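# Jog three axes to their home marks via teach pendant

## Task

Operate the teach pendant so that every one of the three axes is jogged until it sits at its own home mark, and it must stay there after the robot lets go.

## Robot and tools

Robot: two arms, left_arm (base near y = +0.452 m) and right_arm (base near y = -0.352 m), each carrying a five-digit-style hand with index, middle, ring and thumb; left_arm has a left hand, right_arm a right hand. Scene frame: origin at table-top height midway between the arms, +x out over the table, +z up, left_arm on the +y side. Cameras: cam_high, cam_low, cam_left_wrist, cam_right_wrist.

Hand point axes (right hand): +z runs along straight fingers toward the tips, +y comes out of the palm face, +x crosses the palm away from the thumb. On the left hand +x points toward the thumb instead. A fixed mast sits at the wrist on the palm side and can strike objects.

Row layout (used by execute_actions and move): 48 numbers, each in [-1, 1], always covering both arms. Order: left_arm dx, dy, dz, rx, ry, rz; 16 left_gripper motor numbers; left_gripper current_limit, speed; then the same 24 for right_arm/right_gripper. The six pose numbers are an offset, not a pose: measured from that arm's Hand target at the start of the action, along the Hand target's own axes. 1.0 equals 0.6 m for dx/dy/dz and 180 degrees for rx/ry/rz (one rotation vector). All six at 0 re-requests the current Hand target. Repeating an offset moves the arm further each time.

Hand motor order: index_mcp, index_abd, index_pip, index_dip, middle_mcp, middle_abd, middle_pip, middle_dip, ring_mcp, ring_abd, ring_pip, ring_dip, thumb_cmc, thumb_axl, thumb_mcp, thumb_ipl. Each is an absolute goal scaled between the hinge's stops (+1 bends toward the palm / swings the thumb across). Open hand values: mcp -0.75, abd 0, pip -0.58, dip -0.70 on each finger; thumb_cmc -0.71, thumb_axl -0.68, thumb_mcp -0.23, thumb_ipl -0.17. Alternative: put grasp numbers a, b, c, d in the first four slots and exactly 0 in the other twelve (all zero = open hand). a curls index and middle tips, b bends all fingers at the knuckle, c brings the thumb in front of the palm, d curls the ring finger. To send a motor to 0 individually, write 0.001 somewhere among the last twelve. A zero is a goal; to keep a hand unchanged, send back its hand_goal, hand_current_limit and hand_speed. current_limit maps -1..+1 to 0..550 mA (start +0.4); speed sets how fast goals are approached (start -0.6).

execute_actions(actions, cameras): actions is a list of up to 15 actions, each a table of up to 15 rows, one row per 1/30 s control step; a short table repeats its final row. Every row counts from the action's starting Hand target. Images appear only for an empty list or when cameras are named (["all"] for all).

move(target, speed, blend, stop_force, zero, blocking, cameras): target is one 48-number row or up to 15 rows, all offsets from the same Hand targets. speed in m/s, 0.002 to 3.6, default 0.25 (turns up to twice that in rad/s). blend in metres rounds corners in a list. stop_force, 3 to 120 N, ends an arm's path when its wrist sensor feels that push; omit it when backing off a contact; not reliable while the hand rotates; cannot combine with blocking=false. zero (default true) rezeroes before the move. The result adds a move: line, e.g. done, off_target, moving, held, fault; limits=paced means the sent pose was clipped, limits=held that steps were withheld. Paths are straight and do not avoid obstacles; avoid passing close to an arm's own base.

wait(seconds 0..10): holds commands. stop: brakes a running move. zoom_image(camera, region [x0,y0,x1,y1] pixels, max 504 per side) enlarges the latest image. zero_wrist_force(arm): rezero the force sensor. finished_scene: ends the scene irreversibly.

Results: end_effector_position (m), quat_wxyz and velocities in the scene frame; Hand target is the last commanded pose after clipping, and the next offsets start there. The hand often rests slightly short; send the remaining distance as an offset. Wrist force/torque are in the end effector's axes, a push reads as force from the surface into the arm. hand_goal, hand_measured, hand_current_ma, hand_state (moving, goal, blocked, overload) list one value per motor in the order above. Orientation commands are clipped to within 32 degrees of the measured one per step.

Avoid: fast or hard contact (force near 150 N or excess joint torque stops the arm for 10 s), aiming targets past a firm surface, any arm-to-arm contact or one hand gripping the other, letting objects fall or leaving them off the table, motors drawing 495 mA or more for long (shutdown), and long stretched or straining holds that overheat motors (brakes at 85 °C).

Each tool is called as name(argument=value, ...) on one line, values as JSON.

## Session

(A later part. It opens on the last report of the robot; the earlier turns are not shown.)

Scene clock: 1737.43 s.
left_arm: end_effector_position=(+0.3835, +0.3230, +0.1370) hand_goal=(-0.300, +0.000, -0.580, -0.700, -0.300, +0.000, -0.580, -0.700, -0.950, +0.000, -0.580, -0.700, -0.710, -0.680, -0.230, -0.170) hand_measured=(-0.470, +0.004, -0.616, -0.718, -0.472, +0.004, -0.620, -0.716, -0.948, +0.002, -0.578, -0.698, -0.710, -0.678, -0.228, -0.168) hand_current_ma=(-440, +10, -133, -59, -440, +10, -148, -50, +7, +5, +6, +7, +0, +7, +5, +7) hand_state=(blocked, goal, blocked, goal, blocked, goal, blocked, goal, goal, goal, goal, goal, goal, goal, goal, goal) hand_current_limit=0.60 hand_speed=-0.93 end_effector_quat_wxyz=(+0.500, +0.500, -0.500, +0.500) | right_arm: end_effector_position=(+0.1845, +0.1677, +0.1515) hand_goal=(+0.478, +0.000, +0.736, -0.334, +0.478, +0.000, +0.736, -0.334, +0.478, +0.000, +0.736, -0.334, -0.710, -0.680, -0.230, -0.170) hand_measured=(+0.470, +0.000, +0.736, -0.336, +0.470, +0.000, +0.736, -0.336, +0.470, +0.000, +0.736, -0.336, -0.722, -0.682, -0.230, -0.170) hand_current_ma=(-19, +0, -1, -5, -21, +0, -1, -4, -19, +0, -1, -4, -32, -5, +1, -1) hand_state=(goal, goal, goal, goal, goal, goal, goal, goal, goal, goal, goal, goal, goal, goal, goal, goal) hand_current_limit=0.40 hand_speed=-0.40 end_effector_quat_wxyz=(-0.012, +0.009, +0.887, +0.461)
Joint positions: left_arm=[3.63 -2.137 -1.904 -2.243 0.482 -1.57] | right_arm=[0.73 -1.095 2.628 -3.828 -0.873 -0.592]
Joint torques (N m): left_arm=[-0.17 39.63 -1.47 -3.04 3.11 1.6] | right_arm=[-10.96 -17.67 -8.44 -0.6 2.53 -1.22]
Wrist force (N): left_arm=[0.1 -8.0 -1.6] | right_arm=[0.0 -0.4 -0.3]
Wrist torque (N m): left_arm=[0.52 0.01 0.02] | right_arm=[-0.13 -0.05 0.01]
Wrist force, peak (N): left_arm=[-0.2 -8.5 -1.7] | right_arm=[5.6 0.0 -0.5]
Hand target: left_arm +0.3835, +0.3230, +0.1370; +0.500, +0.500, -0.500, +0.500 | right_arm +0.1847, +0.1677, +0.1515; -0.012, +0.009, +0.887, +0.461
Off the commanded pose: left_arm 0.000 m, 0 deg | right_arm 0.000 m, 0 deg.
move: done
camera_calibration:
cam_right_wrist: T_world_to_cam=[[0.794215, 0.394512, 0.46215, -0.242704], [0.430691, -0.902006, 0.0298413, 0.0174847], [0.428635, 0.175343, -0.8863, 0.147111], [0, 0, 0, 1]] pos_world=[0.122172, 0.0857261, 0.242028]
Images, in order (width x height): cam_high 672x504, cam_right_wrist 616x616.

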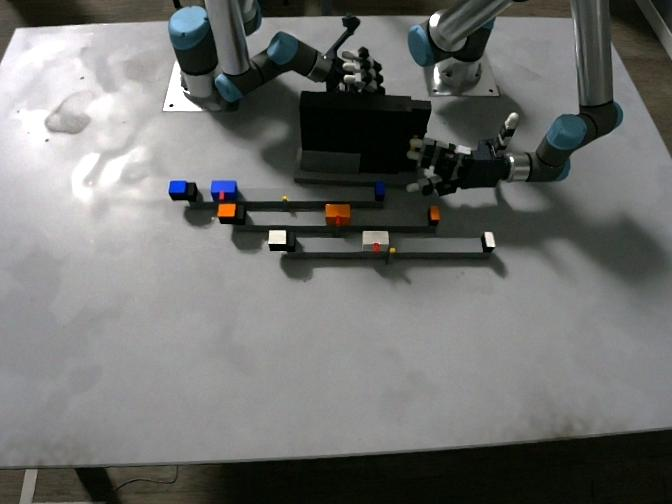

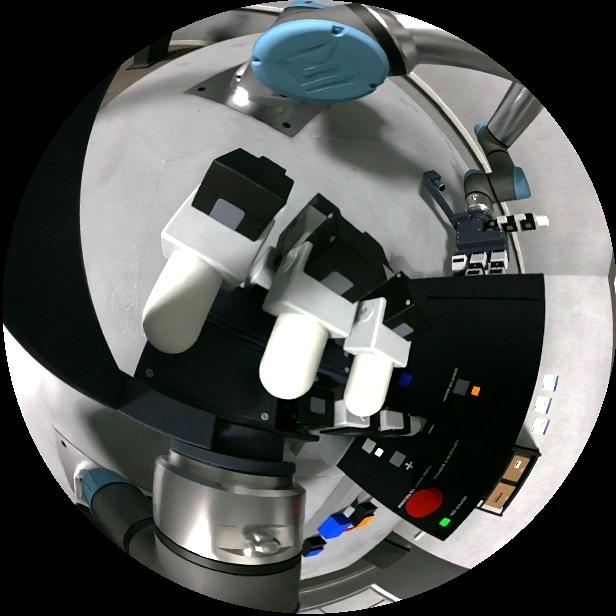

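move(target=[0,0,0,0,0,0,-0.30,0,-0.58,-0.70,-0.30,0,-0.58,-0.70,-0.95,0,-0.58,-0.70,-0.71,-0.68,-0.23,-0.17,0.6,-0.93,-0.0416,0.0012,-0.0006,0,0,0,0.479,0,0.737,-0.333,0.479,0,0.737,-0.333,0.479,0,0.737,-0.333,-0.71,-0.68,-0.23,-0.17,0.4,-0.4], speed=0.015, stop_force=6)

wait(seconds=4.3)

move(target=[0,0,0,0,0,0,-0.30,0,-0.58,-0.70,-0.30,0,-0.58,-0.70,-0.95,0,-0.58,-0.70,-0.71,-0.68,-0.23,-0.17,0.6,-0.93,0.015,0,0,0,0,0,0.479,0,0.737,-0.333,0.479,0,0.737,-0.333,0.479,0,0.737,-0.333,-0.71,-0.68,-0.23,-0.17,0.4,-0.4], speed=0.05, cameras=["cam_high"])

zoom_image(camera="cam_high", region=[320, 190, 420, 265])

Scene clock: 1752.17 s.
left_arm: end_effector_position=(+0.3835, +0.3230, +0.1370) hand_goal=(-0.300, +0.000, -0.580, -0.700, -0.300, +0.000, -0.580, -0.700, -0.950, +0.000, -0.580, -0.700, -0.710, -0.680, -0.230, -0.170) hand_measured=(-0.470, +0.004, -0.616, -0.718, -0.472, +0.004, -0.620, -0.716, -0.948, +0.002, -0.578, -0.698, -0.710, -0.678, -0.228, -0.168) hand_current_ma=(-440, +10, -133, -59, -440, +10, -148, -50, +7, +5, +6, +7, +0, +7, +5, +7) hand_state=(blocked, goal, blocked, goal, blocked, goal, blocked, goal, goal, goal, goal, goal, goal, goal, goal, goal) hand_current_limit=0.60 hand_speed=-0.93 end_effector_quat_wxyz=(+0.500, +0.500, -0.500, +0.500) | right_arm: end_effector_position=(+0.1937, +0.1677, +0.1516) hand_goal=(+0.478, +0.000, +0.736, -0.334, +0.478, +0.000, +0.736, -0.334, +0.478, +0.000, +0.736, -0.334, -0.710, -0.680, -0.230, -0.170) hand_measured=(+0.470, +0.000, +0.736, -0.336, +0.470, +0.000, +0.736, -0.336, +0.470, +0.000, +0.736, -0.336, -0.722, -0.682, -0.230, -0.170) hand_current_ma=(-19, +0, -1, -5, -21, +0, -1, -4, -19, +0, -1, -4, -34, -5, +0, -1) hand_state=(goal, goal, goal, goal, goal, goal, goal, goal, goal, goal, goal, goal, goal, goal, goal, goal) hand_current_limit=0.40 hand_speed=-0.40 end_effector_quat_wxyz=(-0.012, +0.009, +0.887, +0.461)
Joint positions: left_arm=[3.63 -2.137 -1.904 -2.243 0.482 -1.57] | right_arm=[0.71 -1.099 2.619 -3.802 -0.86 -0.611]
Joint torques (N m): left_arm=[0.33 39.73 -1.19 -2.7 2.91 1.5] | right_arm=[12.12 -16.09 5.49 -3.16 0.62 -1.09]
Wrist force (N): left_arm=[0.0 -7.9 -2.0] | right_arm=[5.7 -0.1 -0.4]
Wrist torque (N m): left_arm=[0.56 0.02 0.02] | right_arm=[-0.08 -0.59 0.42]
Wrist force, peak (N): left_arm=[-0.1 -8.5 -1.4] | right_arm=[16.2 -0.4 -0.6]
Hand target: left_arm +0.3835, +0.3230, +0.1370; +0.500, +0.500, -0.500, +0.500 | right_arm +0.1937, +0.1677, +0.1516; -0.012, +0.009, +0.887, +0.461 (not the last commanded pose)
Off the commanded pose: left_arm 0.000 m, 0 deg | right_arm 0.016 m, 0 deg.
move: contact (right_arm)

Scene clock: 1756.47 s.
left_arm: end_effector_position=(+0.3835, +0.3230, +0.1370) hand_goal=(-0.300, +0.000, -0.580, -0.700, -0.300, +0.000, -0.580, -0.700, -0.950, +0.000, -0.580, -0.700, -0.710, -0.680, -0.230, -0.170) hand_measured=(-0.470, +0.004, -0.616, -0.718, -0.472, +0.004, -0.620, -0.716, -0.948, +0.002, -0.578, -0.698, -0.710, -0.678, -0.228, -0.168) hand_current_ma=(-440, +10, -133, -59, -440, +10, -148, -50, +7, +5, +6, +7, +0, +7, +5, +7) hand_state=(blocked, goal, blocked, goal, blocked, goal, blocked, goal, goal, goal, goal, goal, goal, goal, goal, goal) hand_current_limit=0.60 hand_speed=-0.93 end_effector_quat_wxyz=(+0.500, +0.500, -0.500, +0.500) | right_arm: end_effector_position=(+0.1937, +0.1677, +0.1516) hand_goal=(+0.478, +0.000, +0.736, -0.334, +0.478, +0.000, +0.736, -0.334, +0.478, +0.000, +0.736, -0.334, -0.710, -0.680, -0.230, -0.170) hand_measured=(+0.470, +0.000, +0.736, -0.336, +0.470, +0.000, +0.736, -0.336, +0.470, +0.000, +0.736, -0.336, -0.722, -0.682, -0.230, -0.170) hand_current_ma=(-19, +0, -1, -5, -21, +0, -1, -4, -19, +0, -1, -4, -34, -5, +0, -1) hand_state=(goal, goal, goal, goal, goal, goal, goal, goal, goal, goal, goal, goal, goal, goal, goal, goal) hand_current_limit=0.40 hand_speed=-0.40 end_effector_quat_wxyz=(-0.012, +0.009, +0.887, +0.461)
Joint positions: left_arm=[3.63 -2.137 -1.904 -2.243 0.482 -1.57] | right_arm=[0.71 -1.099 2.619 -3.802 -0.86 -0.611]
Joint torques (N m): left_arm=[0.27 39.84 -0.63 -2.62 3.12 1.63] | right_arm=[11.38 -16.43 3.99 -1.07 1.89 -0.89]
Wrist force (N): left_arm=[-0.3 -8.1 -1.8] | right_arm=[5.7 -0.2 0.1]
Wrist torque (N m): left_arm=[0.52 0.05 -0.01] | right_arm=[-0.14 -0.59 0.42]
Wrist force, peak (N): left_arm=[-0.2 -8.5 -1.6] | right_arm=[6.0 -0.1 -0.4]
Hand target: left_arm +0.3835, +0.3230, +0.1370; +0.500, +0.500, -0.500, +0.500 | right_arm +0.1937, +0.1677, +0.1516; -0.012, +0.009, +0.887, +0.461 (not the last commanded pose)
Off the commanded pose: left_arm 0.000 m, 0 deg | right_arm 0.016 m, 0 deg.
wait: 4.30 s; at rest by 0.17 s

Scene clock: 1757.20 s.
left_arm: end_effector_position=(+0.3835, +0.3230, +0.1370) hand_goal=(-0.300, +0.000, -0.580, -0.700, -0.300, +0.000, -0.580, -0.700, -0.950, +0.000, -0.580, -0.700, -0.710, -0.680, -0.230, -0.170) hand_measured=(-0.470, +0.004, -0.616, -0.718, -0.472, +0.004, -0.620, -0.716, -0.948, +0.002, -0.578, -0.698, -0.710, -0.678, -0.228, -0.168) hand_current_ma=(-440, +10, -133, -59, -440, +10, -148, -50, +7, +5, +6, +7, +0, +7, +5, +7) hand_state=(blocked, goal, blocked, goal, blocked, goal, blocked, goal, goal, goal, goal, goal, goal, goal, goal, goal) hand_current_limit=0.60 hand_speed=-0.93 end_effector_quat_wxyz=(+0.500, +0.500, -0.500, +0.500) | right_arm: end_effector_position=(+0.1845, +0.1677, +0.1518) hand_goal=(+0.478, +0.000, +0.736, -0.334, +0.478, +0.000, +0.736, -0.334, +0.478, +0.000, +0.736, -0.334, -0.710, -0.680, -0.230, -0.170) hand_measured=(+0.470, +0.000, +0.736, -0.336, +0.470, +0.000, +0.736, -0.336, +0.470, +0.000, +0.736, -0.336, -0.722, -0.682, -0.230, -0.170) hand_current_ma=(-19, +0, -1, -5, -21, +0, -1, -4, -19, +0, -1, -4, -33, -5, +1, -1) hand_state=(goal, goal, goal, goal, goal, goal, goal, goal, goal, goal, goal, goal, goal, goal, goal, goal) hand_current_limit=0.40 hand_speed=-0.40 end_effector_quat_wxyz=(-0.012, +0.009, +0.887, +0.461)
Joint positions: left_arm=[3.63 -2.137 -1.904 -2.243 0.482 -1.57] | right_arm=[0.73 -1.097 2.628 -3.827 -0.873 -0.592]
Joint torques (N m): left_arm=[0.89 39.37 -1.72 -2.78 3.06 1.55] | right_arm=[-11.97 -18.55 -6.74 -0.7 2.51 -1.01]
Wrist force (N): left_arm=[-0.4 -8.4 -1.8] | right_arm=[-0.4 -0.6 -0.5]
Wrist torque (N m): left_arm=[0.48 0.07 -0.01] | right_arm=[-0.12 0.00 -0.03]
Wrist force, peak (N): left_arm=[-0.4 -8.4 -1.8] | right_arm=[5.8 0.0 0.0]
Hand target: left_arm +0.3835, +0.3230, +0.1370; +0.500, +0.500, -0.500, +0.500 | right_arm +0.1847, +0.1677, +0.1518; -0.012, +0.009, +0.887, +0.461
Off the commanded pose: left_arm 0.000 m, 0 deg | right_arm 0.000 m, 0 deg.
move: done
Images, in order (width x height): cam_high 672x504.

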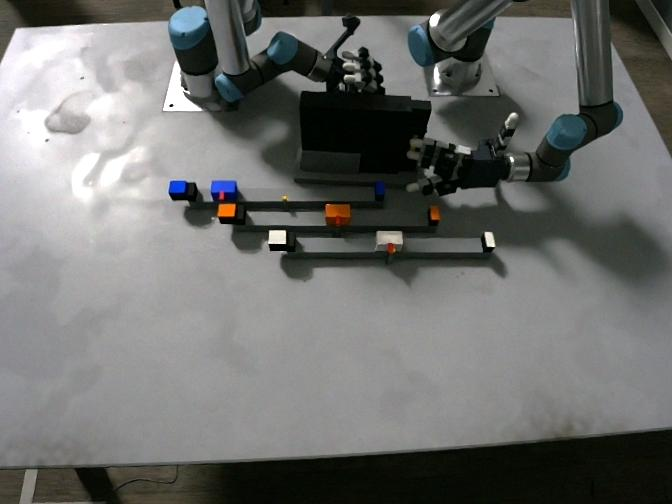

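Scaled by 5.040.

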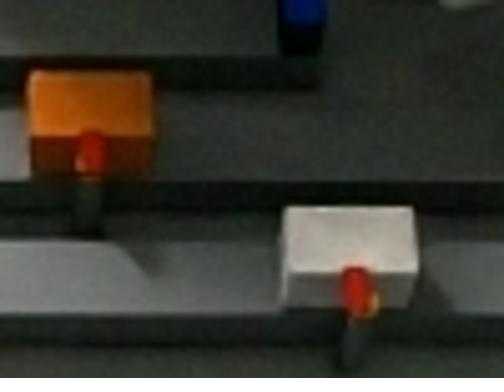

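move(target=[[0,0,0,0,0,0,-0.30,0,-0.58,-0.70,-0.30,0,-0.58,-0.70,-0.95,0,-0.58,-0.70,-0.71,-0.68,-0.23,-0.17,0.6,-0.93,-0.0158,0.0004,-0.0002,0,0,0,0.479,0,0.737,-0.333,0.479,0,0.737,-0.333,0.479,0,0.737,-0.333,-0.71,-0.68,-0.23,-0.17,0.4,-0.4],[0,0,0,0,0,0,-0.30,0,-0.58,-0.70,-0.30,0,-0.58,-0.70,-0.95,0,-0.58,-0.70,-0.71,-0.68,-0.23,-0.17,0.6,-0.93,0,0,0,0,0,0,0.479,0,0.737,-0.333,0.479,0,0.737,-0.333,0.479,0,0.737,-0.333,-0.71,-0.68,-0.23,-0.17,0.4,-0.4]], speed=0.05, cameras=["cam_high"])

zoom_image(camera="cam_high", region=[320, 190, 420, 265])

zoom_image(camera="cam_high", region=[365, 220, 415, 270])

Scene clock: 1775.23 s.
left_arm: end_effector_position=(+0.3835, +0.3230, +0.1370) hand_goal=(-0.300, +0.000, -0.580, -0.700, -0.300, +0.000, -0.580, -0.700, -0.950, +0.000, -0.580, -0.700, -0.710, -0.680, -0.230, -0.170) hand_measured=(-0.470, +0.004, -0.616, -0.718, -0.472, +0.004, -0.620, -0.716, -0.948, +0.002, -0.578, -0.698, -0.710, -0.678, -0.228, -0.168) hand_current_ma=(-440, +10, -133, -59, -440, +10, -148, -50, +7, +5, +6, +7, +0, +7, +5, +7) hand_state=(blocked, goal, blocked, goal, blocked, goal, blocked, goal, goal, goal, goal, goal, goal, goal, goal, goal) hand_current_limit=0.60 hand_speed=-0.93 end_effector_quat_wxyz=(+0.500, +0.500, -0.500, +0.500) | right_arm: end_effector_position=(+0.1846, +0.1677, +0.1517) hand_goal=(+0.478, +0.000, +0.736, -0.334, +0.478, +0.000, +0.736, -0.334, +0.478, +0.000, +0.736, -0.334, -0.710, -0.680, -0.230, -0.170) hand_measured=(+0.470, +0.000, +0.736, -0.336, +0.470, +0.000, +0.736, -0.336, +0.470, +0.000, +0.736, -0.336, -0.722, -0.682, -0.230, -0.170) hand_current_ma=(-19, +0, -1, -5, -21, +0, -1, -4, -19, +0, -1, -4, -36, -5, +2, -1) hand_state=(goal, goal, goal, goal, goal, goal, goal, goal, goal, goal, goal, goal, goal, goal, goal, goal) hand_current_limit=0.40 hand_speed=-0.40 end_effector_quat_wxyz=(-0.012, +0.009, +0.887, +0.461)
Joint positions: left_arm=[3.63 -2.137 -1.904 -2.243 0.482 -1.57] | right_arm=[0.73 -1.096 2.628 -3.826 -0.873 -0.592]
Joint torques (N m): left_arm=[0.5 39.18 -1.14 -2.51 3.24 1.47] | right_arm=[-12.93 -24.85 -14.47 -0.54 2.66 -1.23]
Wrist force (N): left_arm=[-0.2 -8.1 -1.8] | right_arm=[-0.5 -0.4 0.0]
Wrist torque (N m): left_arm=[0.53 0.05 0.00] | right_arm=[-0.13 0.00 0.03]
Wrist force, peak (N): left_arm=[-0.3 -8.4 -1.6] | right_arm=[18.4 -0.5 -0.5]
Hand target: left_arm +0.3835, +0.3230, +0.1370; +0.500, +0.500, -0.500, +0.500 | right_arm +0.1847, +0.1677, +0.1518; -0.012, +0.009, +0.887, +0.461
Off the commanded pose: left_arm 0.000 m, 0 deg | right_arm 0.000 m, 0 deg.
move: done
Images, in order (width x height): cam_high 672x504.

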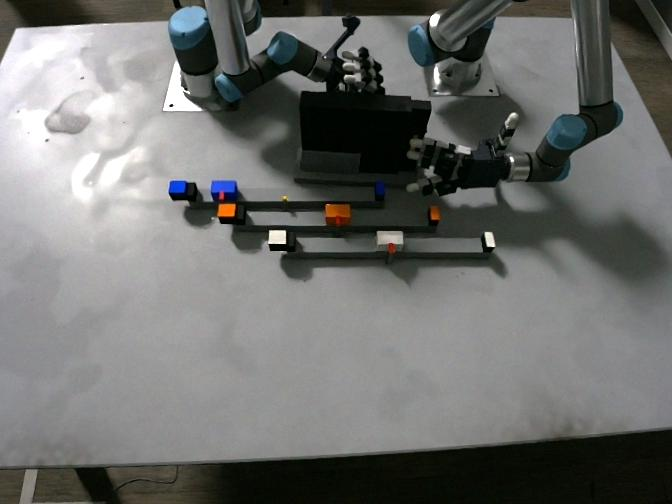

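Scaled by 5.040.

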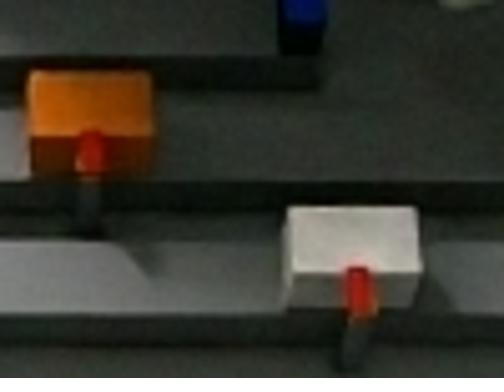

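Scaled by 10.080.

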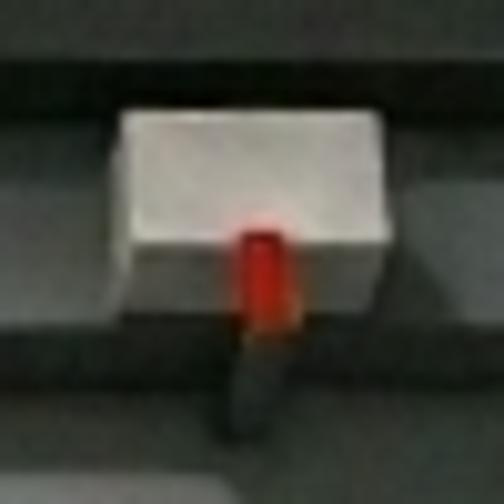

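move(target=[[0,0,0,0,0,0,-0.30,0,-0.58,-0.70,-0.30,0,-0.58,-0.70,-0.95,0,-0.58,-0.70,-0.71,-0.68,-0.23,-0.17,0.6,-0.93,-0.0158,0.0004,-0.0002,0,0,0,0.479,0,0.737,-0.333,0.479,0,0.737,-0.333,0.479,0,0.737,-0.333,-0.71,-0.68,-0.23,-0.17,0.4,-0.4],[0,0,0,0,0,0,-0.30,0,-0.58,-0.70,-0.30,0,-0.58,-0.70,-0.95,0,-0.58,-0.70,-0.71,-0.68,-0.23,-0.17,0.6,-0.93,0,0,0,0,0,0,0.479,0,0.737,-0.333,0.479,0,0.737,-0.333,0.479,0,0.737,-0.333,-0.71,-0.68,-0.23,-0.17,0.4,-0.4]], speed=0.05, cameras=["cam_high","cam_low"])

zoom_image(camera="cam_high", region=[365, 220, 415, 270])

zoom_image(camera="cam_low", region=[370, 210, 610, 290])

Scene clock: 1790.27 s.
left_arm: end_effector_position=(+0.3835, +0.3230, +0.1370) hand_goal=(-0.300, +0.000, -0.580, -0.700, -0.300, +0.000, -0.580, -0.700, -0.950, +0.000, -0.580, -0.700, -0.710, -0.680, -0.230, -0.170) hand_measured=(-0.470, +0.004, -0.616, -0.718, -0.472, +0.004, -0.620, -0.716, -0.948, +0.002, -0.578, -0.698, -0.710, -0.678, -0.228, -0.168) hand_current_ma=(-440, +10, -133, -59, -440, +10, -148, -50, +7, +5, +6, +7, +0, +7, +5, +7) hand_state=(blocked, goal, blocked, goal, blocked, goal, blocked, goal, goal, goal, goal, goal, goal, goal, goal, goal) hand_current_limit=0.60 hand_speed=-0.93 end_effector_quat_wxyz=(+0.500, +0.500, -0.500, +0.500) | right_arm: end_effector_position=(+0.1846, +0.1677, +0.1517) hand_goal=(+0.478, +0.000, +0.736, -0.334, +0.478, +0.000, +0.736, -0.334, +0.478, +0.000, +0.736, -0.334, -0.710, -0.680, -0.230, -0.170) hand_measured=(+0.470, +0.000, +0.736, -0.336, +0.470, +0.000, +0.736, -0.336, +0.470, +0.000, +0.736, -0.336, -0.724, -0.682, -0.230, -0.170) hand_current_ma=(-19, +0, -1, -5, -21, +0, -1, -4, -19, +0, -1, -4, -38, -5, +2, -1) hand_state=(goal, goal, goal, goal, goal, goal, goal, goal, goal, goal, goal, goal, goal, goal, goal, goal) hand_current_limit=0.40 hand_speed=-0.40 end_effector_quat_wxyz=(-0.012, +0.009, +0.887, +0.461)
Joint positions: left_arm=[3.63 -2.137 -1.904 -2.243 0.482 -1.57] | right_arm=[0.73 -1.096 2.628 -3.826 -0.873 -0.592]
Joint torques (N m): left_arm=[0.8 38.81 -1.11 -2.38 2.98 1.43] | right_arm=[-12.98 -24.2 -13.68 -0.26 2.8 -1.2]
Wrist force (N): left_arm=[-0.2 -8.2 -1.7] | right_arm=[-0.4 -0.4 -0.1]
Wrist torque (N m): left_arm=[0.49 0.04 0.00] | right_arm=[-0.13 -0.01 0.05]
Wrist force, peak (N): left_arm=[0.0 -8.5 -1.9] | right_arm=[18.4 -0.3 -0.5]
Hand target: left_arm +0.3835, +0.3230, +0.1370; +0.500, +0.500, -0.500, +0.500 | right_arm +0.1847, +0.1677, +0.1518; -0.012, +0.009, +0.887, +0.461
Off the commanded pose: left_arm 0.000 m, 0 deg | right_arm 0.000 m, 0 deg.
move: done
Images, in order (width x height): cam_high 672x504, cam_low 672x504.

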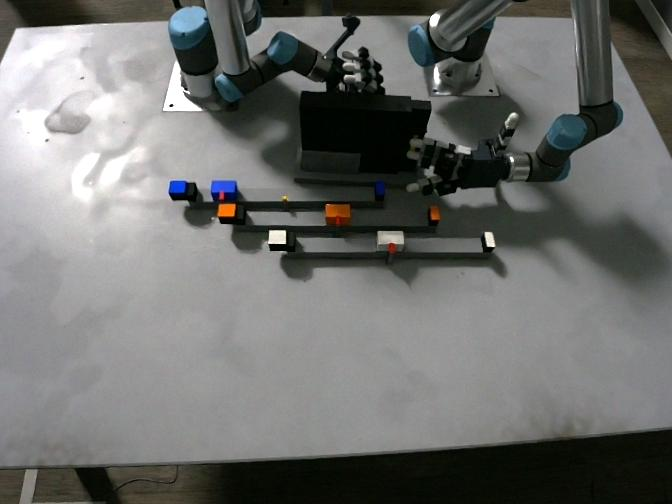

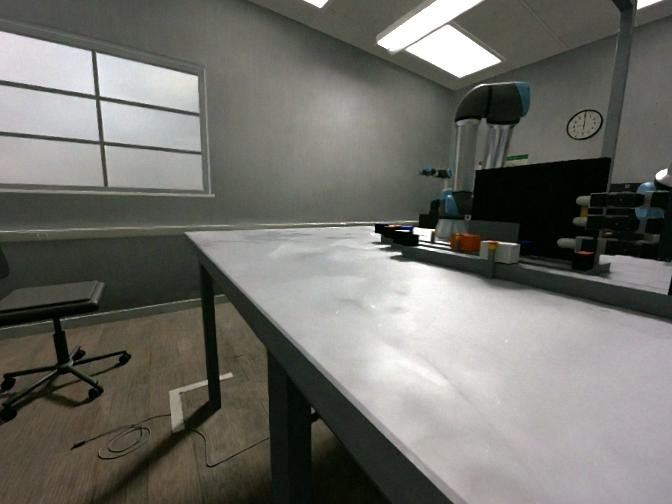

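Scaled by 10.080.

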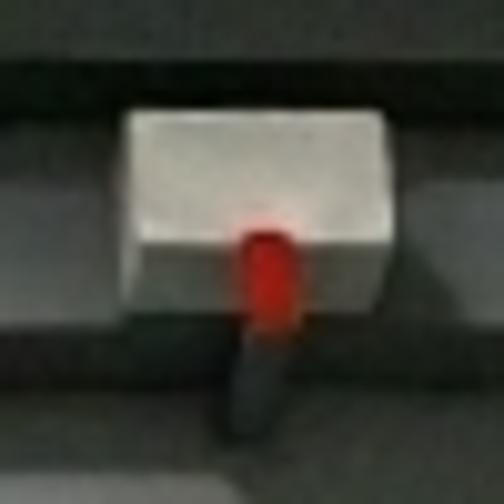

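Scaled by 2.100.

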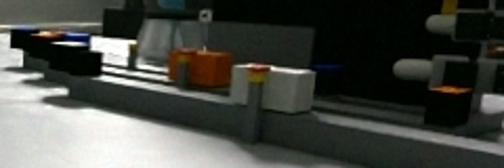

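zoom_image(camera="cam_low", region=[425, 225, 525, 285])

zoom_image(camera="cam_high", region=[313, 195, 363, 245])

Scaled by 5.040.

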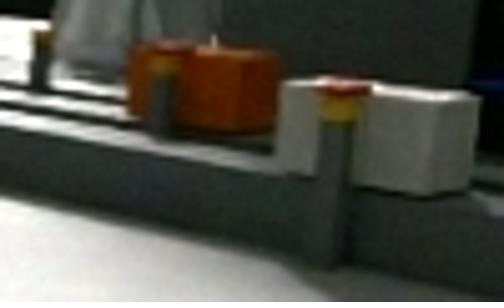

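Scaled by 10.080.

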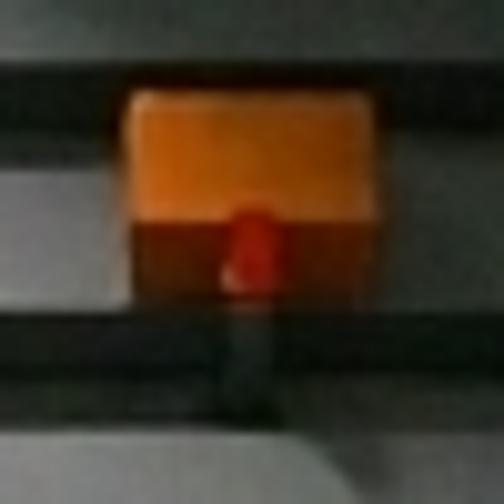

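move(target=[0,0,0,0,0,0,-0.30,0,-0.58,-0.70,-0.30,0,-0.58,-0.70,-0.95,0,-0.58,-0.70,-0.71,-0.68,-0.23,-0.17,0.6,-0.93,0.005,-0.0212,0.0963,0,0,0,0.479,0,0.737,-0.333,0.479,0,0.737,-0.333,0.479,0,0.737,-0.333,-0.71,-0.68,-0.23,-0.17,0.4,-0.4], speed=0.08, cameras=["cam_right_wrist"])

zoom_image(camera="cam_right_wrist", region=[350, 310, 510, 470])

Scene clock: 1822.17 s.
left_arm: end_effector_position=(+0.3835, +0.3230, +0.1370) hand_goal=(-0.300, +0.000, -0.580, -0.700, -0.300, +0.000, -0.580, -0.700, -0.950, +0.000, -0.580, -0.700, -0.710, -0.680, -0.230, -0.170) hand_measured=(-0.470, +0.004, -0.616, -0.718, -0.472, +0.004, -0.620, -0.716, -0.948, +0.002, -0.578, -0.698, -0.710, -0.678, -0.228, -0.168) hand_current_ma=(-440, +10, -133, -59, -440, +10, -148, -50, +7, +5, +6, +7, +0, +7, +5, +7) hand_state=(blocked, goal, blocked, goal, blocked, goal, blocked, goal, goal, goal, goal, goal, goal, goal, goal, goal) hand_current_limit=0.60 hand_speed=-0.93 end_effector_quat_wxyz=(+0.500, +0.500, -0.500, +0.500) | right_arm: end_effector_position=(+0.1805, +0.2078, +0.1084) hand_goal=(+0.478, +0.000, +0.736, -0.334, +0.478, +0.000, +0.736, -0.334, +0.478, +0.000, +0.736, -0.334, -0.710, -0.680, -0.230, -0.170) hand_measured=(+0.470, +0.000, +0.736, -0.336, +0.470, +0.000, +0.736, -0.336, +0.472, +0.000, +0.736, -0.336, -0.724, -0.682, -0.230, -0.170) hand_current_ma=(-19, +0, -1, -5, -21, +0, -1, -4, -18, +0, -1, -4, -38, -5, +2, -1) hand_state=(goal, goal, goal, goal, goal, goal, goal, goal, goal, goal, goal, goal, goal, goal, goal, goal) hand_current_limit=0.40 hand_speed=-0.40 end_effector_quat_wxyz=(-0.012, +0.009, +0.887, +0.461)
Joint positions: left_arm=[3.63 -2.137 -1.904 -2.243 0.482 -1.57] | right_arm=[0.837 -0.89 2.501 -3.966 -0.946 -0.493]
Joint torques (N m): left_arm=[0.53 39.09 -1.38 -2.55 3.11 1.64] | right_arm=[-11.02 -21.18 4.81 -0.68 2.28 -0.62]
Wrist force (N): left_arm=[-0.2 -8.2 -1.8] | right_arm=[-0.3 -0.5 0.1]
Wrist torque (N m): left_arm=[0.50 0.03 0.00] | right_arm=[-0.17 -0.02 0.03]
Wrist force, peak (N): left_arm=[-0.2 -8.5 -1.6] | right_arm=[-0.3 0.0 -1.2]
Hand target: left_arm +0.3835, +0.3230, +0.1370; +0.500, +0.500, -0.500, +0.500 | right_arm +0.1806, +0.2078, +0.1083; -0.012, +0.009, +0.887, +0.461
Off the commanded pose: left_arm 0.000 m, 0 deg | right_arm 0.000 m, 0 deg.
move: done
camera_calibration:
cam_right_wrist: T_world_to_cam=[[0.794136, 0.394508, 0.46229, -0.235447], [0.43077, -0.901972, 0.0297319, 0.0566723], [0.428702, 0.175529, -0.88623, 0.10355], [0, 0, 0, 1]] pos_world=[0.118172, 0.125826, 0.198929]
Images, in order (width x height): cam_right_wrist 616x616.

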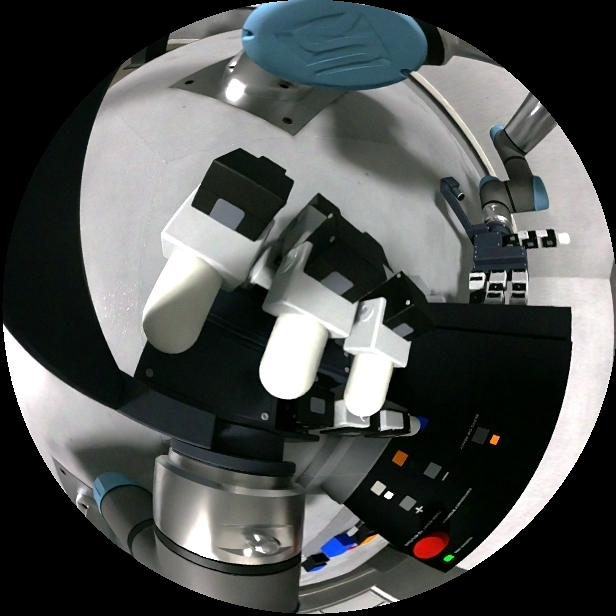

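Scaled by 3.150 from the camera's 616x616 image, which has a finer 880x880 frame.

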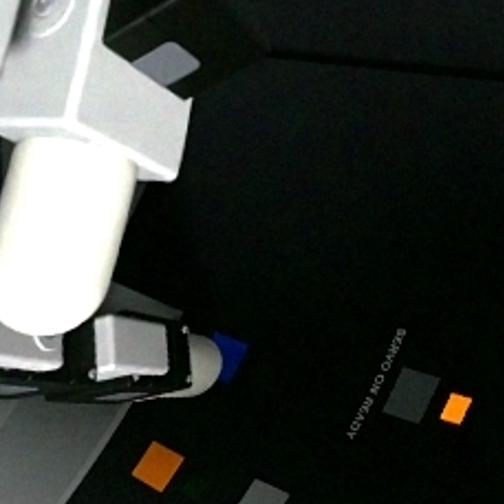

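move(target=[0,0,0,0,0,0,-0.30,0,-0.58,-0.70,-0.30,0,-0.58,-0.70,-0.95,0,-0.58,-0.70,-0.71,-0.68,-0.23,-0.17,0.6,-0.93,-0.05,0.0014,-0.0007,0,0,0,0.479,0,0.737,-0.333,0.479,0,0.737,-0.333,0.479,0,0.737,-0.333,-0.71,-0.68,-0.23,-0.17,0.4,-0.4], speed=0.015, stop_force=6)

move(target=[0,0,0,0,0,0,-0.30,0,-0.58,-0.70,-0.30,0,-0.58,-0.70,-0.95,0,-0.58,-0.70,-0.71,-0.68,-0.23,-0.17,0.6,-0.93,0.02,0,0,0,0,0,0.479,0,0.737,-0.333,0.479,0,0.737,-0.333,0.479,0,0.737,-0.333,-0.71,-0.68,-0.23,-0.17,0.4,-0.4], speed=0.05, cameras=["cam_right_wrist"])

zoom_image(camera="cam_right_wrist", region=[350, 390, 510, 570])

Scene clock: 1834.33 s.
left_arm: end_effector_position=(+0.3835, +0.3230, +0.1370) hand_goal=(-0.300, +0.000, -0.580, -0.700, -0.300, +0.000, -0.580, -0.700, -0.950, +0.000, -0.580, -0.700, -0.710, -0.680, -0.230, -0.170) hand_measured=(-0.470, +0.004, -0.616, -0.718, -0.472, +0.004, -0.620, -0.716, -0.948, +0.002, -0.578, -0.698, -0.710, -0.678, -0.228, -0.168) hand_current_ma=(-440, +10, -133, -59, -440, +10, -148, -50, +7, +5, +6, +7, +0, +7, +5, +7) hand_state=(blocked, goal, blocked, goal, blocked, goal, blocked, goal, goal, goal, goal, goal, goal, goal, goal, goal) hand_current_limit=0.60 hand_speed=-0.93 end_effector_quat_wxyz=(+0.500, +0.500, -0.500, +0.500) | right_arm: end_effector_position=(+0.1975, +0.2077, +0.1083) hand_goal=(+0.478, +0.000, +0.736, -0.334, +0.478, +0.000, +0.736, -0.334, +0.478, +0.000, +0.736, -0.334, -0.710, -0.680, -0.230, -0.170) hand_measured=(+0.470, +0.000, +0.736, -0.336, +0.470, +0.000, +0.736, -0.336, +0.472, +0.000, +0.736, -0.336, -0.724, -0.682, -0.230, -0.170) hand_current_ma=(-19, +0, -1, -5, -21, +0, -1, -4, -18, +0, -1, -4, -40, -5, +1, -1) hand_state=(goal, goal, goal, goal, goal, goal, goal, goal, goal, goal, goal, goal, goal, goal, goal, goal) hand_current_limit=0.40 hand_speed=-0.40 end_effector_quat_wxyz=(-0.012, +0.009, +0.887, +0.461)
Joint positions: left_arm=[3.63 -2.137 -1.904 -2.243 0.482 -1.57] | right_arm=[0.8 -0.896 2.486 -3.927 -0.921 -0.526]
Joint torques (N m): left_arm=[1.17 38.54 -1.64 -2.42 3.07 1.54] | right_arm=[12.04 -20.54 7.03 -4.29 0.94 -1.03]
Wrist force (N): left_arm=[-0.6 -8.0 -1.6] | right_arm=[5.0 -0.4 -0.4]
Wrist torque (N m): left_arm=[0.52 0.10 -0.02] | right_arm=[-0.10 -0.52 0.37]
Wrist force, peak (N): left_arm=[-0.1 -8.6 -1.5] | right_arm=[15.0 -0.7 -0.3]
Hand target: left_arm +0.3835, +0.3230, +0.1370; +0.500, +0.500, -0.500, +0.500 | right_arm +0.1975, +0.2078, +0.1083; -0.012, +0.009, +0.887, +0.461 (not the last commanded pose)
Off the commanded pose: left_arm 0.000 m, 0 deg | right_arm 0.013 m, 0 deg.
move: contact (right_arm)

Scene clock: 1835.07 s.
left_arm: end_effector_position=(+0.3835, +0.3230, +0.1370) hand_goal=(-0.300, +0.000, -0.580, -0.700, -0.300, +0.000, -0.580, -0.700, -0.950, +0.000, -0.580, -0.700, -0.710, -0.680, -0.230, -0.170) hand_measured=(-0.470, +0.004, -0.616, -0.718, -0.472, +0.004, -0.620, -0.716, -0.948, +0.002, -0.578, -0.698, -0.710, -0.678, -0.228, -0.168) hand_current_ma=(-440, +10, -133, -59, -440, +10, -148, -50, +7, +5, +6, +7, +0, +7, +5, +7) hand_state=(blocked, goal, blocked, goal, blocked, goal, blocked, goal, goal, goal, goal, goal, goal, goal, goal, goal) hand_current_limit=0.60 hand_speed=-0.93 end_effector_quat_wxyz=(+0.500, +0.500, -0.500, +0.500) | right_arm: end_effector_position=(+0.1853, +0.2078, +0.1087) hand_goal=(+0.478, +0.000, +0.736, -0.334, +0.478, +0.000, +0.736, -0.334, +0.478, +0.000, +0.736, -0.334, -0.710, -0.680, -0.230, -0.170) hand_measured=(+0.470, +0.000, +0.736, -0.336, +0.470, +0.000, +0.736, -0.336, +0.472, +0.000, +0.736, -0.336, -0.724, -0.682, -0.230, -0.170) hand_current_ma=(-19, +0, -1, -5, -21, +0, -1, -4, -18, +0, -1, -4, -40, -5, +2, -1) hand_state=(goal, goal, goal, goal, goal, goal, goal, goal, goal, goal, goal, goal, goal, goal, goal, goal) hand_current_limit=0.40 hand_speed=-0.40 end_effector_quat_wxyz=(-0.012, +0.009, +0.887, +0.461) end_effector_velocity=(+0.002, +0.000, +0.000) end_effector_angular_velocity=(+0.000, +0.000, +0.000)
Joint positions: left_arm=[3.63 -2.137 -1.904 -2.243 0.482 -1.57] | right_arm=[0.826 -0.893 2.497 -3.954 -0.939 -0.502]
Joint velocities: left_arm=[within noise] | right_arm=[-0.005 0 -0.001 0.004 0.003 -0.005]
Joint torques (N m): left_arm=[0.74 39.58 -0.82 -2.42 2.93 1.58] | right_arm=[-13.07 -24.63 -8.14 -0.29 2.76 -1.15]
Wrist force (N): left_arm=[-0.3 -8.1 -1.5] | right_arm=[-0.2 -0.4 -0.2]
Wrist torque (N m): left_arm=[0.49 0.06 -0.01] | right_arm=[-0.13 -0.02 -0.02]
Wrist force, peak (N): left_arm=[0.0 -8.4 -1.5] | right_arm=[4.7 -0.3 -0.5]
Hand target: left_arm +0.3835, +0.3230, +0.1370; +0.500, +0.500, -0.500, +0.500 | right_arm +0.1855, +0.2078, +0.1087; -0.012, +0.009, +0.887, +0.461
Off the commanded pose: left_arm 0.000 m, 0 deg | right_arm 0.000 m, 0 deg.
move: done
camera_calibration:
cam_right_wrist: T_world_to_cam=[[0.794235, 0.39447, 0.462151, -0.239377], [0.430654, -0.902024, 0.0298201, 0.0545989], [0.428635, 0.175343, -0.8863, 0.101803], [0, 0, 0, 1]] pos_world=[0.122972, 0.125826, 0.199228]
Images, in order (width x height): cam_right_wrist 616x616.

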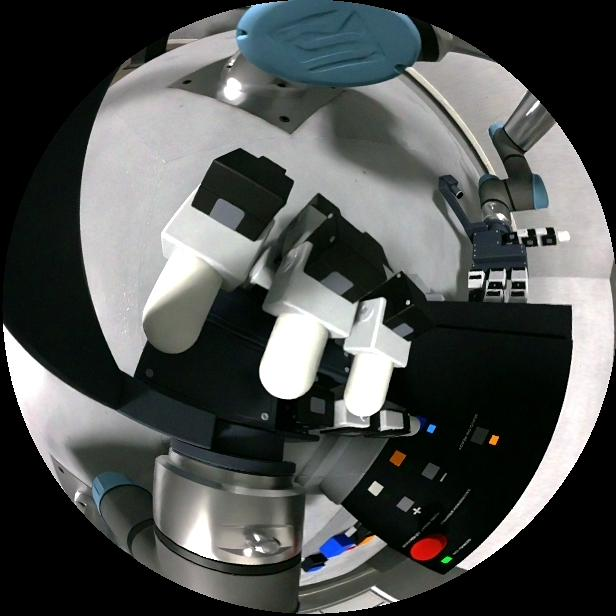

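Scaled by 2.800 from the camera's 616x616 image, which has a finer 880x880 frame.

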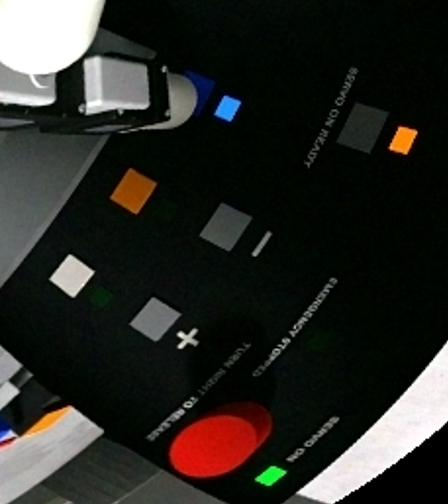

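move(target=[0,0,0,0,0,0,-0.30,0,-0.58,-0.70,-0.30,0,-0.58,-0.70,-0.95,0,-0.58,-0.70,-0.71,-0.68,-0.23,-0.17,0.6,-0.93,0.0052,0.0202,-0.0958,0,0,0,0.479,0,0.737,-0.333,0.479,0,0.737,-0.333,0.479,0,0.737,-0.333,-0.71,-0.68,-0.23,-0.17,0.4,-0.4], speed=0.08)

move(target=[0,0,0,0,0,0,-0.30,0,-0.58,-0.70,-0.30,0,-0.58,-0.70,-0.95,0,-0.58,-0.70,-0.71,-0.68,-0.23,-0.17,0.6,-0.93,-0.0416,0.0012,-0.0006,0,0,0,0.479,0,0.737,-0.333,0.479,0,0.737,-0.333,0.479,0,0.737,-0.333,-0.71,-0.68,-0.23,-0.17,0.4,-0.4], speed=0.015, stop_force=6)

wait(seconds=3)

move(target=[0,0,0,0,0,0,-0.30,0,-0.58,-0.70,-0.30,0,-0.58,-0.70,-0.95,0,-0.58,-0.70,-0.71,-0.68,-0.23,-0.17,0.6,-0.93,0.015,0,0,0,0,0,0.479,0,0.737,-0.333,0.479,0,0.737,-0.333,0.479,0,0.737,-0.333,-0.71,-0.68,-0.23,-0.17,0.4,-0.4], speed=0.05, cameras=["cam_high"])

zoom_image(camera="cam_high", region=[200, 170, 300, 245])

Scene clock: 1850.97 s.
left_arm: end_effector_position=(+0.3835, +0.3230, +0.1370) hand_goal=(-0.300, +0.000, -0.580, -0.700, -0.300, +0.000, -0.580, -0.700, -0.950, +0.000, -0.580, -0.700, -0.710, -0.680, -0.230, -0.170) hand_measured=(-0.470, +0.004, -0.616, -0.718, -0.472, +0.004, -0.620, -0.716, -0.948, +0.002, -0.578, -0.698, -0.710, -0.678, -0.228, -0.168) hand_current_ma=(-440, +10, -133, -59, -440, +10, -148, -50, +7, +5, +6, +7, +0, +7, +5, +7) hand_state=(blocked, goal, blocked, goal, blocked, goal, blocked, goal, goal, goal, goal, goal, goal, goal, goal, goal) hand_current_limit=0.60 hand_speed=-0.93 end_effector_quat_wxyz=(+0.500, +0.500, -0.500, +0.500) | right_arm: end_effector_position=(+0.1835, +0.1677, +0.1517) hand_goal=(+0.478, +0.000, +0.736, -0.334, +0.478, +0.000, +0.736, -0.334, +0.478, +0.000, +0.736, -0.334, -0.710, -0.680, -0.230, -0.170) hand_measured=(+0.470, +0.000, +0.736, -0.336, +0.470, +0.000, +0.736, -0.336, +0.472, +0.000, +0.736, -0.336, -0.724, -0.682, -0.230, -0.170) hand_current_ma=(-19, +0, -1, -5, -21, +0, -1, -4, -18, +0, -1, -4, -40, -5, +2, -1) hand_state=(goal, goal, goal, goal, goal, goal, goal, goal, goal, goal, goal, goal, goal, goal, goal, goal) hand_current_limit=0.40 hand_speed=-0.40 end_effector_quat_wxyz=(-0.012, +0.009, +0.887, +0.461)
Joint positions: left_arm=[3.63 -2.137 -1.904 -2.243 0.482 -1.57] | right_arm=[0.732 -1.095 2.629 -3.83 -0.875 -0.589]
Joint torques (N m): left_arm=[0.14 39.13 -1.01 -2.41 3.04 1.63] | right_arm=[13 -28.03 -9.23 -4.4 -0.75 0.55]
Wrist force (N): left_arm=[-0.3 -8.2 -1.5] | right_arm=[-0.2 -0.3 -0.1]
Wrist torque (N m): left_arm=[0.47 0.06 0.00] | right_arm=[-0.12 -0.03 0.00]
Wrist force, peak (N): left_arm=[-0.2 -8.5 -1.6] | right_arm=[-0.2 -0.1 -1.1]
Hand target: left_arm +0.3835, +0.3230, +0.1370; +0.500, +0.500, -0.500, +0.500 | right_arm +0.1835, +0.1677, +0.1517; -0.012, +0.009, +0.887, +0.461
Off the commanded pose: left_arm 0.000 m, 0 deg | right_arm 0.000 m, 0 deg.
move: done

Scene clock: 1852.73 s.
left_arm: end_effector_position=(+0.3835, +0.3230, +0.1370) hand_goal=(-0.300, +0.000, -0.580, -0.700, -0.300, +0.000, -0.580, -0.700, -0.950, +0.000, -0.580, -0.700, -0.710, -0.680, -0.230, -0.170) hand_measured=(-0.470, +0.004, -0.616, -0.718, -0.472, +0.004, -0.620, -0.716, -0.948, +0.002, -0.578, -0.698, -0.710, -0.678, -0.228, -0.168) hand_current_ma=(-440, +10, -133, -59, -440, +10, -148, -50, +7, +5, +6, +7, +0, +7, +5, +7) hand_state=(blocked, goal, blocked, goal, blocked, goal, blocked, goal, goal, goal, goal, goal, goal, goal, goal, goal) hand_current_limit=0.60 hand_speed=-0.93 end_effector_quat_wxyz=(+0.500, +0.500, -0.500, +0.500) | right_arm: end_effector_position=(+0.1937, +0.1677, +0.1517) hand_goal=(+0.478, +0.000, +0.736, -0.334, +0.478, +0.000, +0.736, -0.334, +0.478, +0.000, +0.736, -0.334, -0.710, -0.680, -0.230, -0.170) hand_measured=(+0.470, +0.000, +0.736, -0.336, +0.470, +0.000, +0.736, -0.336, +0.472, +0.000, +0.736, -0.336, -0.724, -0.682, -0.230, -0.170) hand_current_ma=(-19, +0, -1, -5, -21, +0, -1, -4, -18, +0, -1, -4, -42, -5, +1, -1) hand_state=(goal, goal, goal, goal, goal, goal, goal, goal, goal, goal, goal, goal, goal, goal, goal, goal) hand_current_limit=0.40 hand_speed=-0.40 end_effector_quat_wxyz=(-0.012, +0.009, +0.887, +0.461)
Joint positions: left_arm=[3.63 -2.137 -1.904 -2.243 0.482 -1.57] | right_arm=[0.71 -1.1 2.619 -3.801 -0.86 -0.611]
Joint torques (N m): left_arm=[0.92 39.22 -0.89 -2.3 2.98 1.51] | right_arm=[10.99 -16.14 4.94 -3.1 0.58 -0.87]
Wrist force (N): left_arm=[-0.2 -8.1 -1.5] | right_arm=[6.4 -0.5 0.0]
Wrist torque (N m): left_arm=[0.49 0.04 0.01] | right_arm=[-0.15 -0.66 0.49]
Wrist force, peak (N): left_arm=[-0.1 -8.4 -2.1] | right_arm=[17.1 -0.5 -0.4]
Hand target: left_arm +0.3835, +0.3230, +0.1370; +0.500, +0.500, -0.500, +0.500 | right_arm +0.1937, +0.1677, +0.1517; -0.012, +0.009, +0.887, +0.461 (not the last commanded pose)
Off the commanded pose: left_arm 0.000 m, 0 deg | right_arm 0.015 m, 0 deg.
move: contact (right_arm)

Scene clock: 1855.73 s.
left_arm: end_effector_position=(+0.3835, +0.3230, +0.1370) hand_goal=(-0.300, +0.000, -0.580, -0.700, -0.300, +0.000, -0.580, -0.700, -0.950, +0.000, -0.580, -0.700, -0.710, -0.680, -0.230, -0.170) hand_measured=(-0.470, +0.004, -0.616, -0.718, -0.472, +0.004, -0.620, -0.716, -0.948, +0.002, -0.578, -0.698, -0.710, -0.678, -0.228, -0.168) hand_current_ma=(-440, +10, -133, -59, -440, +10, -148, -50, +7, +5, +6, +7, +0, +7, +5, +7) hand_state=(blocked, goal, blocked, goal, blocked, goal, blocked, goal, goal, goal, goal, goal, goal, goal, goal, goal) hand_current_limit=0.60 hand_speed=-0.93 end_effector_quat_wxyz=(+0.500, +0.500, -0.500, +0.500) | right_arm: end_effector_position=(+0.1937, +0.1677, +0.1517) hand_goal=(+0.478, +0.000, +0.736, -0.334, +0.478, +0.000, +0.736, -0.334, +0.478, +0.000, +0.736, -0.334, -0.710, -0.680, -0.230, -0.170) hand_measured=(+0.470, +0.000, +0.736, -0.336, +0.470, +0.000, +0.736, -0.336, +0.472, +0.000, +0.736, -0.336, -0.724, -0.682, -0.230, -0.170) hand_current_ma=(-19, +0, -1, -5, -21, +0, -1, -4, -18, +0, -1, -4, -42, -5, +1, -1) hand_state=(goal, goal, goal, goal, goal, goal, goal, goal, goal, goal, goal, goal, goal, goal, goal, goal) hand_current_limit=0.40 hand_speed=-0.40 end_effector_quat_wxyz=(-0.012, +0.009, +0.887, +0.461)
Joint positions: left_arm=[3.63 -2.137 -1.904 -2.243 0.482 -1.57] | right_arm=[0.71 -1.1 2.619 -3.801 -0.86 -0.611]
Joint torques (N m): left_arm=[0.97 38.43 -1.53 -2 2.94 1.43] | right_arm=[10.76 -16.26 4.63 -1.12 1.85 -0.9]
Wrist force (N): left_arm=[-0.3 -8.1 -1.6] | right_arm=[6.2 -0.4 -0.1]
Wrist torque (N m): left_arm=[0.51 0.04 0.00] | right_arm=[-0.12 -0.64 0.47]
Wrist force, peak (N): left_arm=[0.1 -8.4 -1.5] | right_arm=[6.5 -0.2 -0.3]
Hand target: left_arm +0.3835, +0.3230, +0.1370; +0.500, +0.500, -0.500, +0.500 | right_arm +0.1937, +0.1677, +0.1517; -0.012, +0.009, +0.887, +0.461 (not the last commanded pose)
Off the commanded pose: left_arm 0.000 m, 0 deg | right_arm 0.015 m, 0 deg.
wait: 3.00 s; at rest by 0.17 s

Scene clock: 1856.47 s.
left_arm: end_effector_position=(+0.3835, +0.3230, +0.1370) hand_goal=(-0.300, +0.000, -0.580, -0.700, -0.300, +0.000, -0.580, -0.700, -0.950, +0.000, -0.580, -0.700, -0.710, -0.680, -0.230, -0.170) hand_measured=(-0.470, +0.004, -0.616, -0.718, -0.472, +0.004, -0.620, -0.716, -0.948, +0.002, -0.578, -0.698, -0.710, -0.678, -0.228, -0.168) hand_current_ma=(-440, +10, -133, -59, -440, +10, -148, -50, +7, +5, +6, +7, +0, +7, +5, +7) hand_state=(blocked, goal, blocked, goal, blocked, goal, blocked, goal, goal, goal, goal, goal, goal, goal, goal, goal) hand_current_limit=0.60 hand_speed=-0.93 end_effector_quat_wxyz=(+0.500, +0.500, -0.500, +0.500) | right_arm: end_effector_position=(+0.1845, +0.1677, +0.1520) hand_goal=(+0.478, +0.000, +0.736, -0.334, +0.478, +0.000, +0.736, -0.334, +0.478, +0.000, +0.736, -0.334, -0.710, -0.680, -0.230, -0.170) hand_measured=(+0.470, +0.000, +0.736, -0.336, +0.470, +0.000, +0.736, -0.336, +0.472, +0.000, +0.736, -0.336, -0.724, -0.682, -0.230, -0.170) hand_current_ma=(-19, +0, -1, -5, -21, +0, -1, -4, -18, +0, -1, -4, -41, -5, +1, -1) hand_state=(goal, goal, goal, goal, goal, goal, goal, goal, goal, goal, goal, goal, goal, goal, goal, goal) hand_current_limit=0.40 hand_speed=-0.40 end_effector_quat_wxyz=(-0.012, +0.009, +0.887, +0.461)
Joint positions: left_arm=[3.63 -2.137 -1.904 -2.243 0.482 -1.57] | right_arm=[0.73 -1.097 2.628 -3.826 -0.873 -0.592]
Joint torques (N m): left_arm=[0.35 39.16 -1.26 -2.2 3.13 1.53] | right_arm=[-11.16 -17.74 -6.54 -0.67 2.47 -1.29]
Wrist force (N): left_arm=[-0.1 -8.2 -1.6] | right_arm=[-0.1 -0.3 -0.3]
Wrist torque (N m): left_arm=[0.49 0.02 0.02] | right_arm=[-0.10 -0.04 0.01]
Wrist force, peak (N): left_arm=[-0.1 -8.4 -1.6] | right_arm=[6.2 -0.2 -0.3]
Hand target: left_arm +0.3835, +0.3230, +0.1370; +0.500, +0.500, -0.500, +0.500 | right_arm +0.1847, +0.1678, +0.1520; -0.012, +0.009, +0.887, +0.461
Off the commanded pose: left_arm 0.000 m, 0 deg | right_arm 0.000 m, 0 deg.
move: done
Images, in order (width x height): cam_high 672x504.

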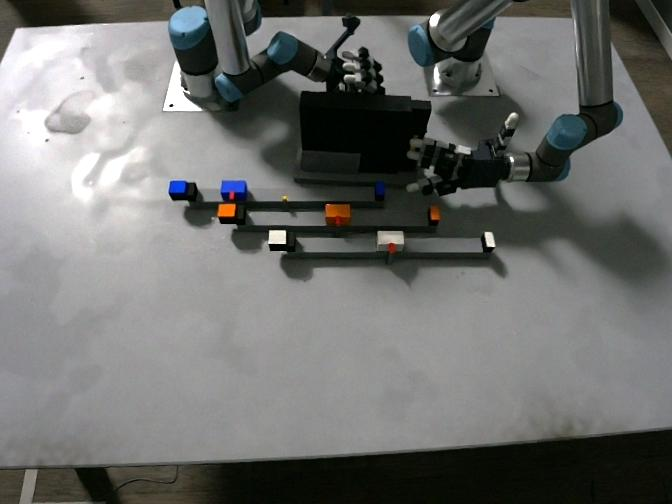

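Scaled by 5.040.

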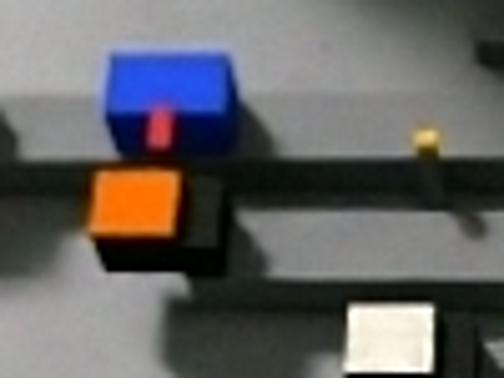

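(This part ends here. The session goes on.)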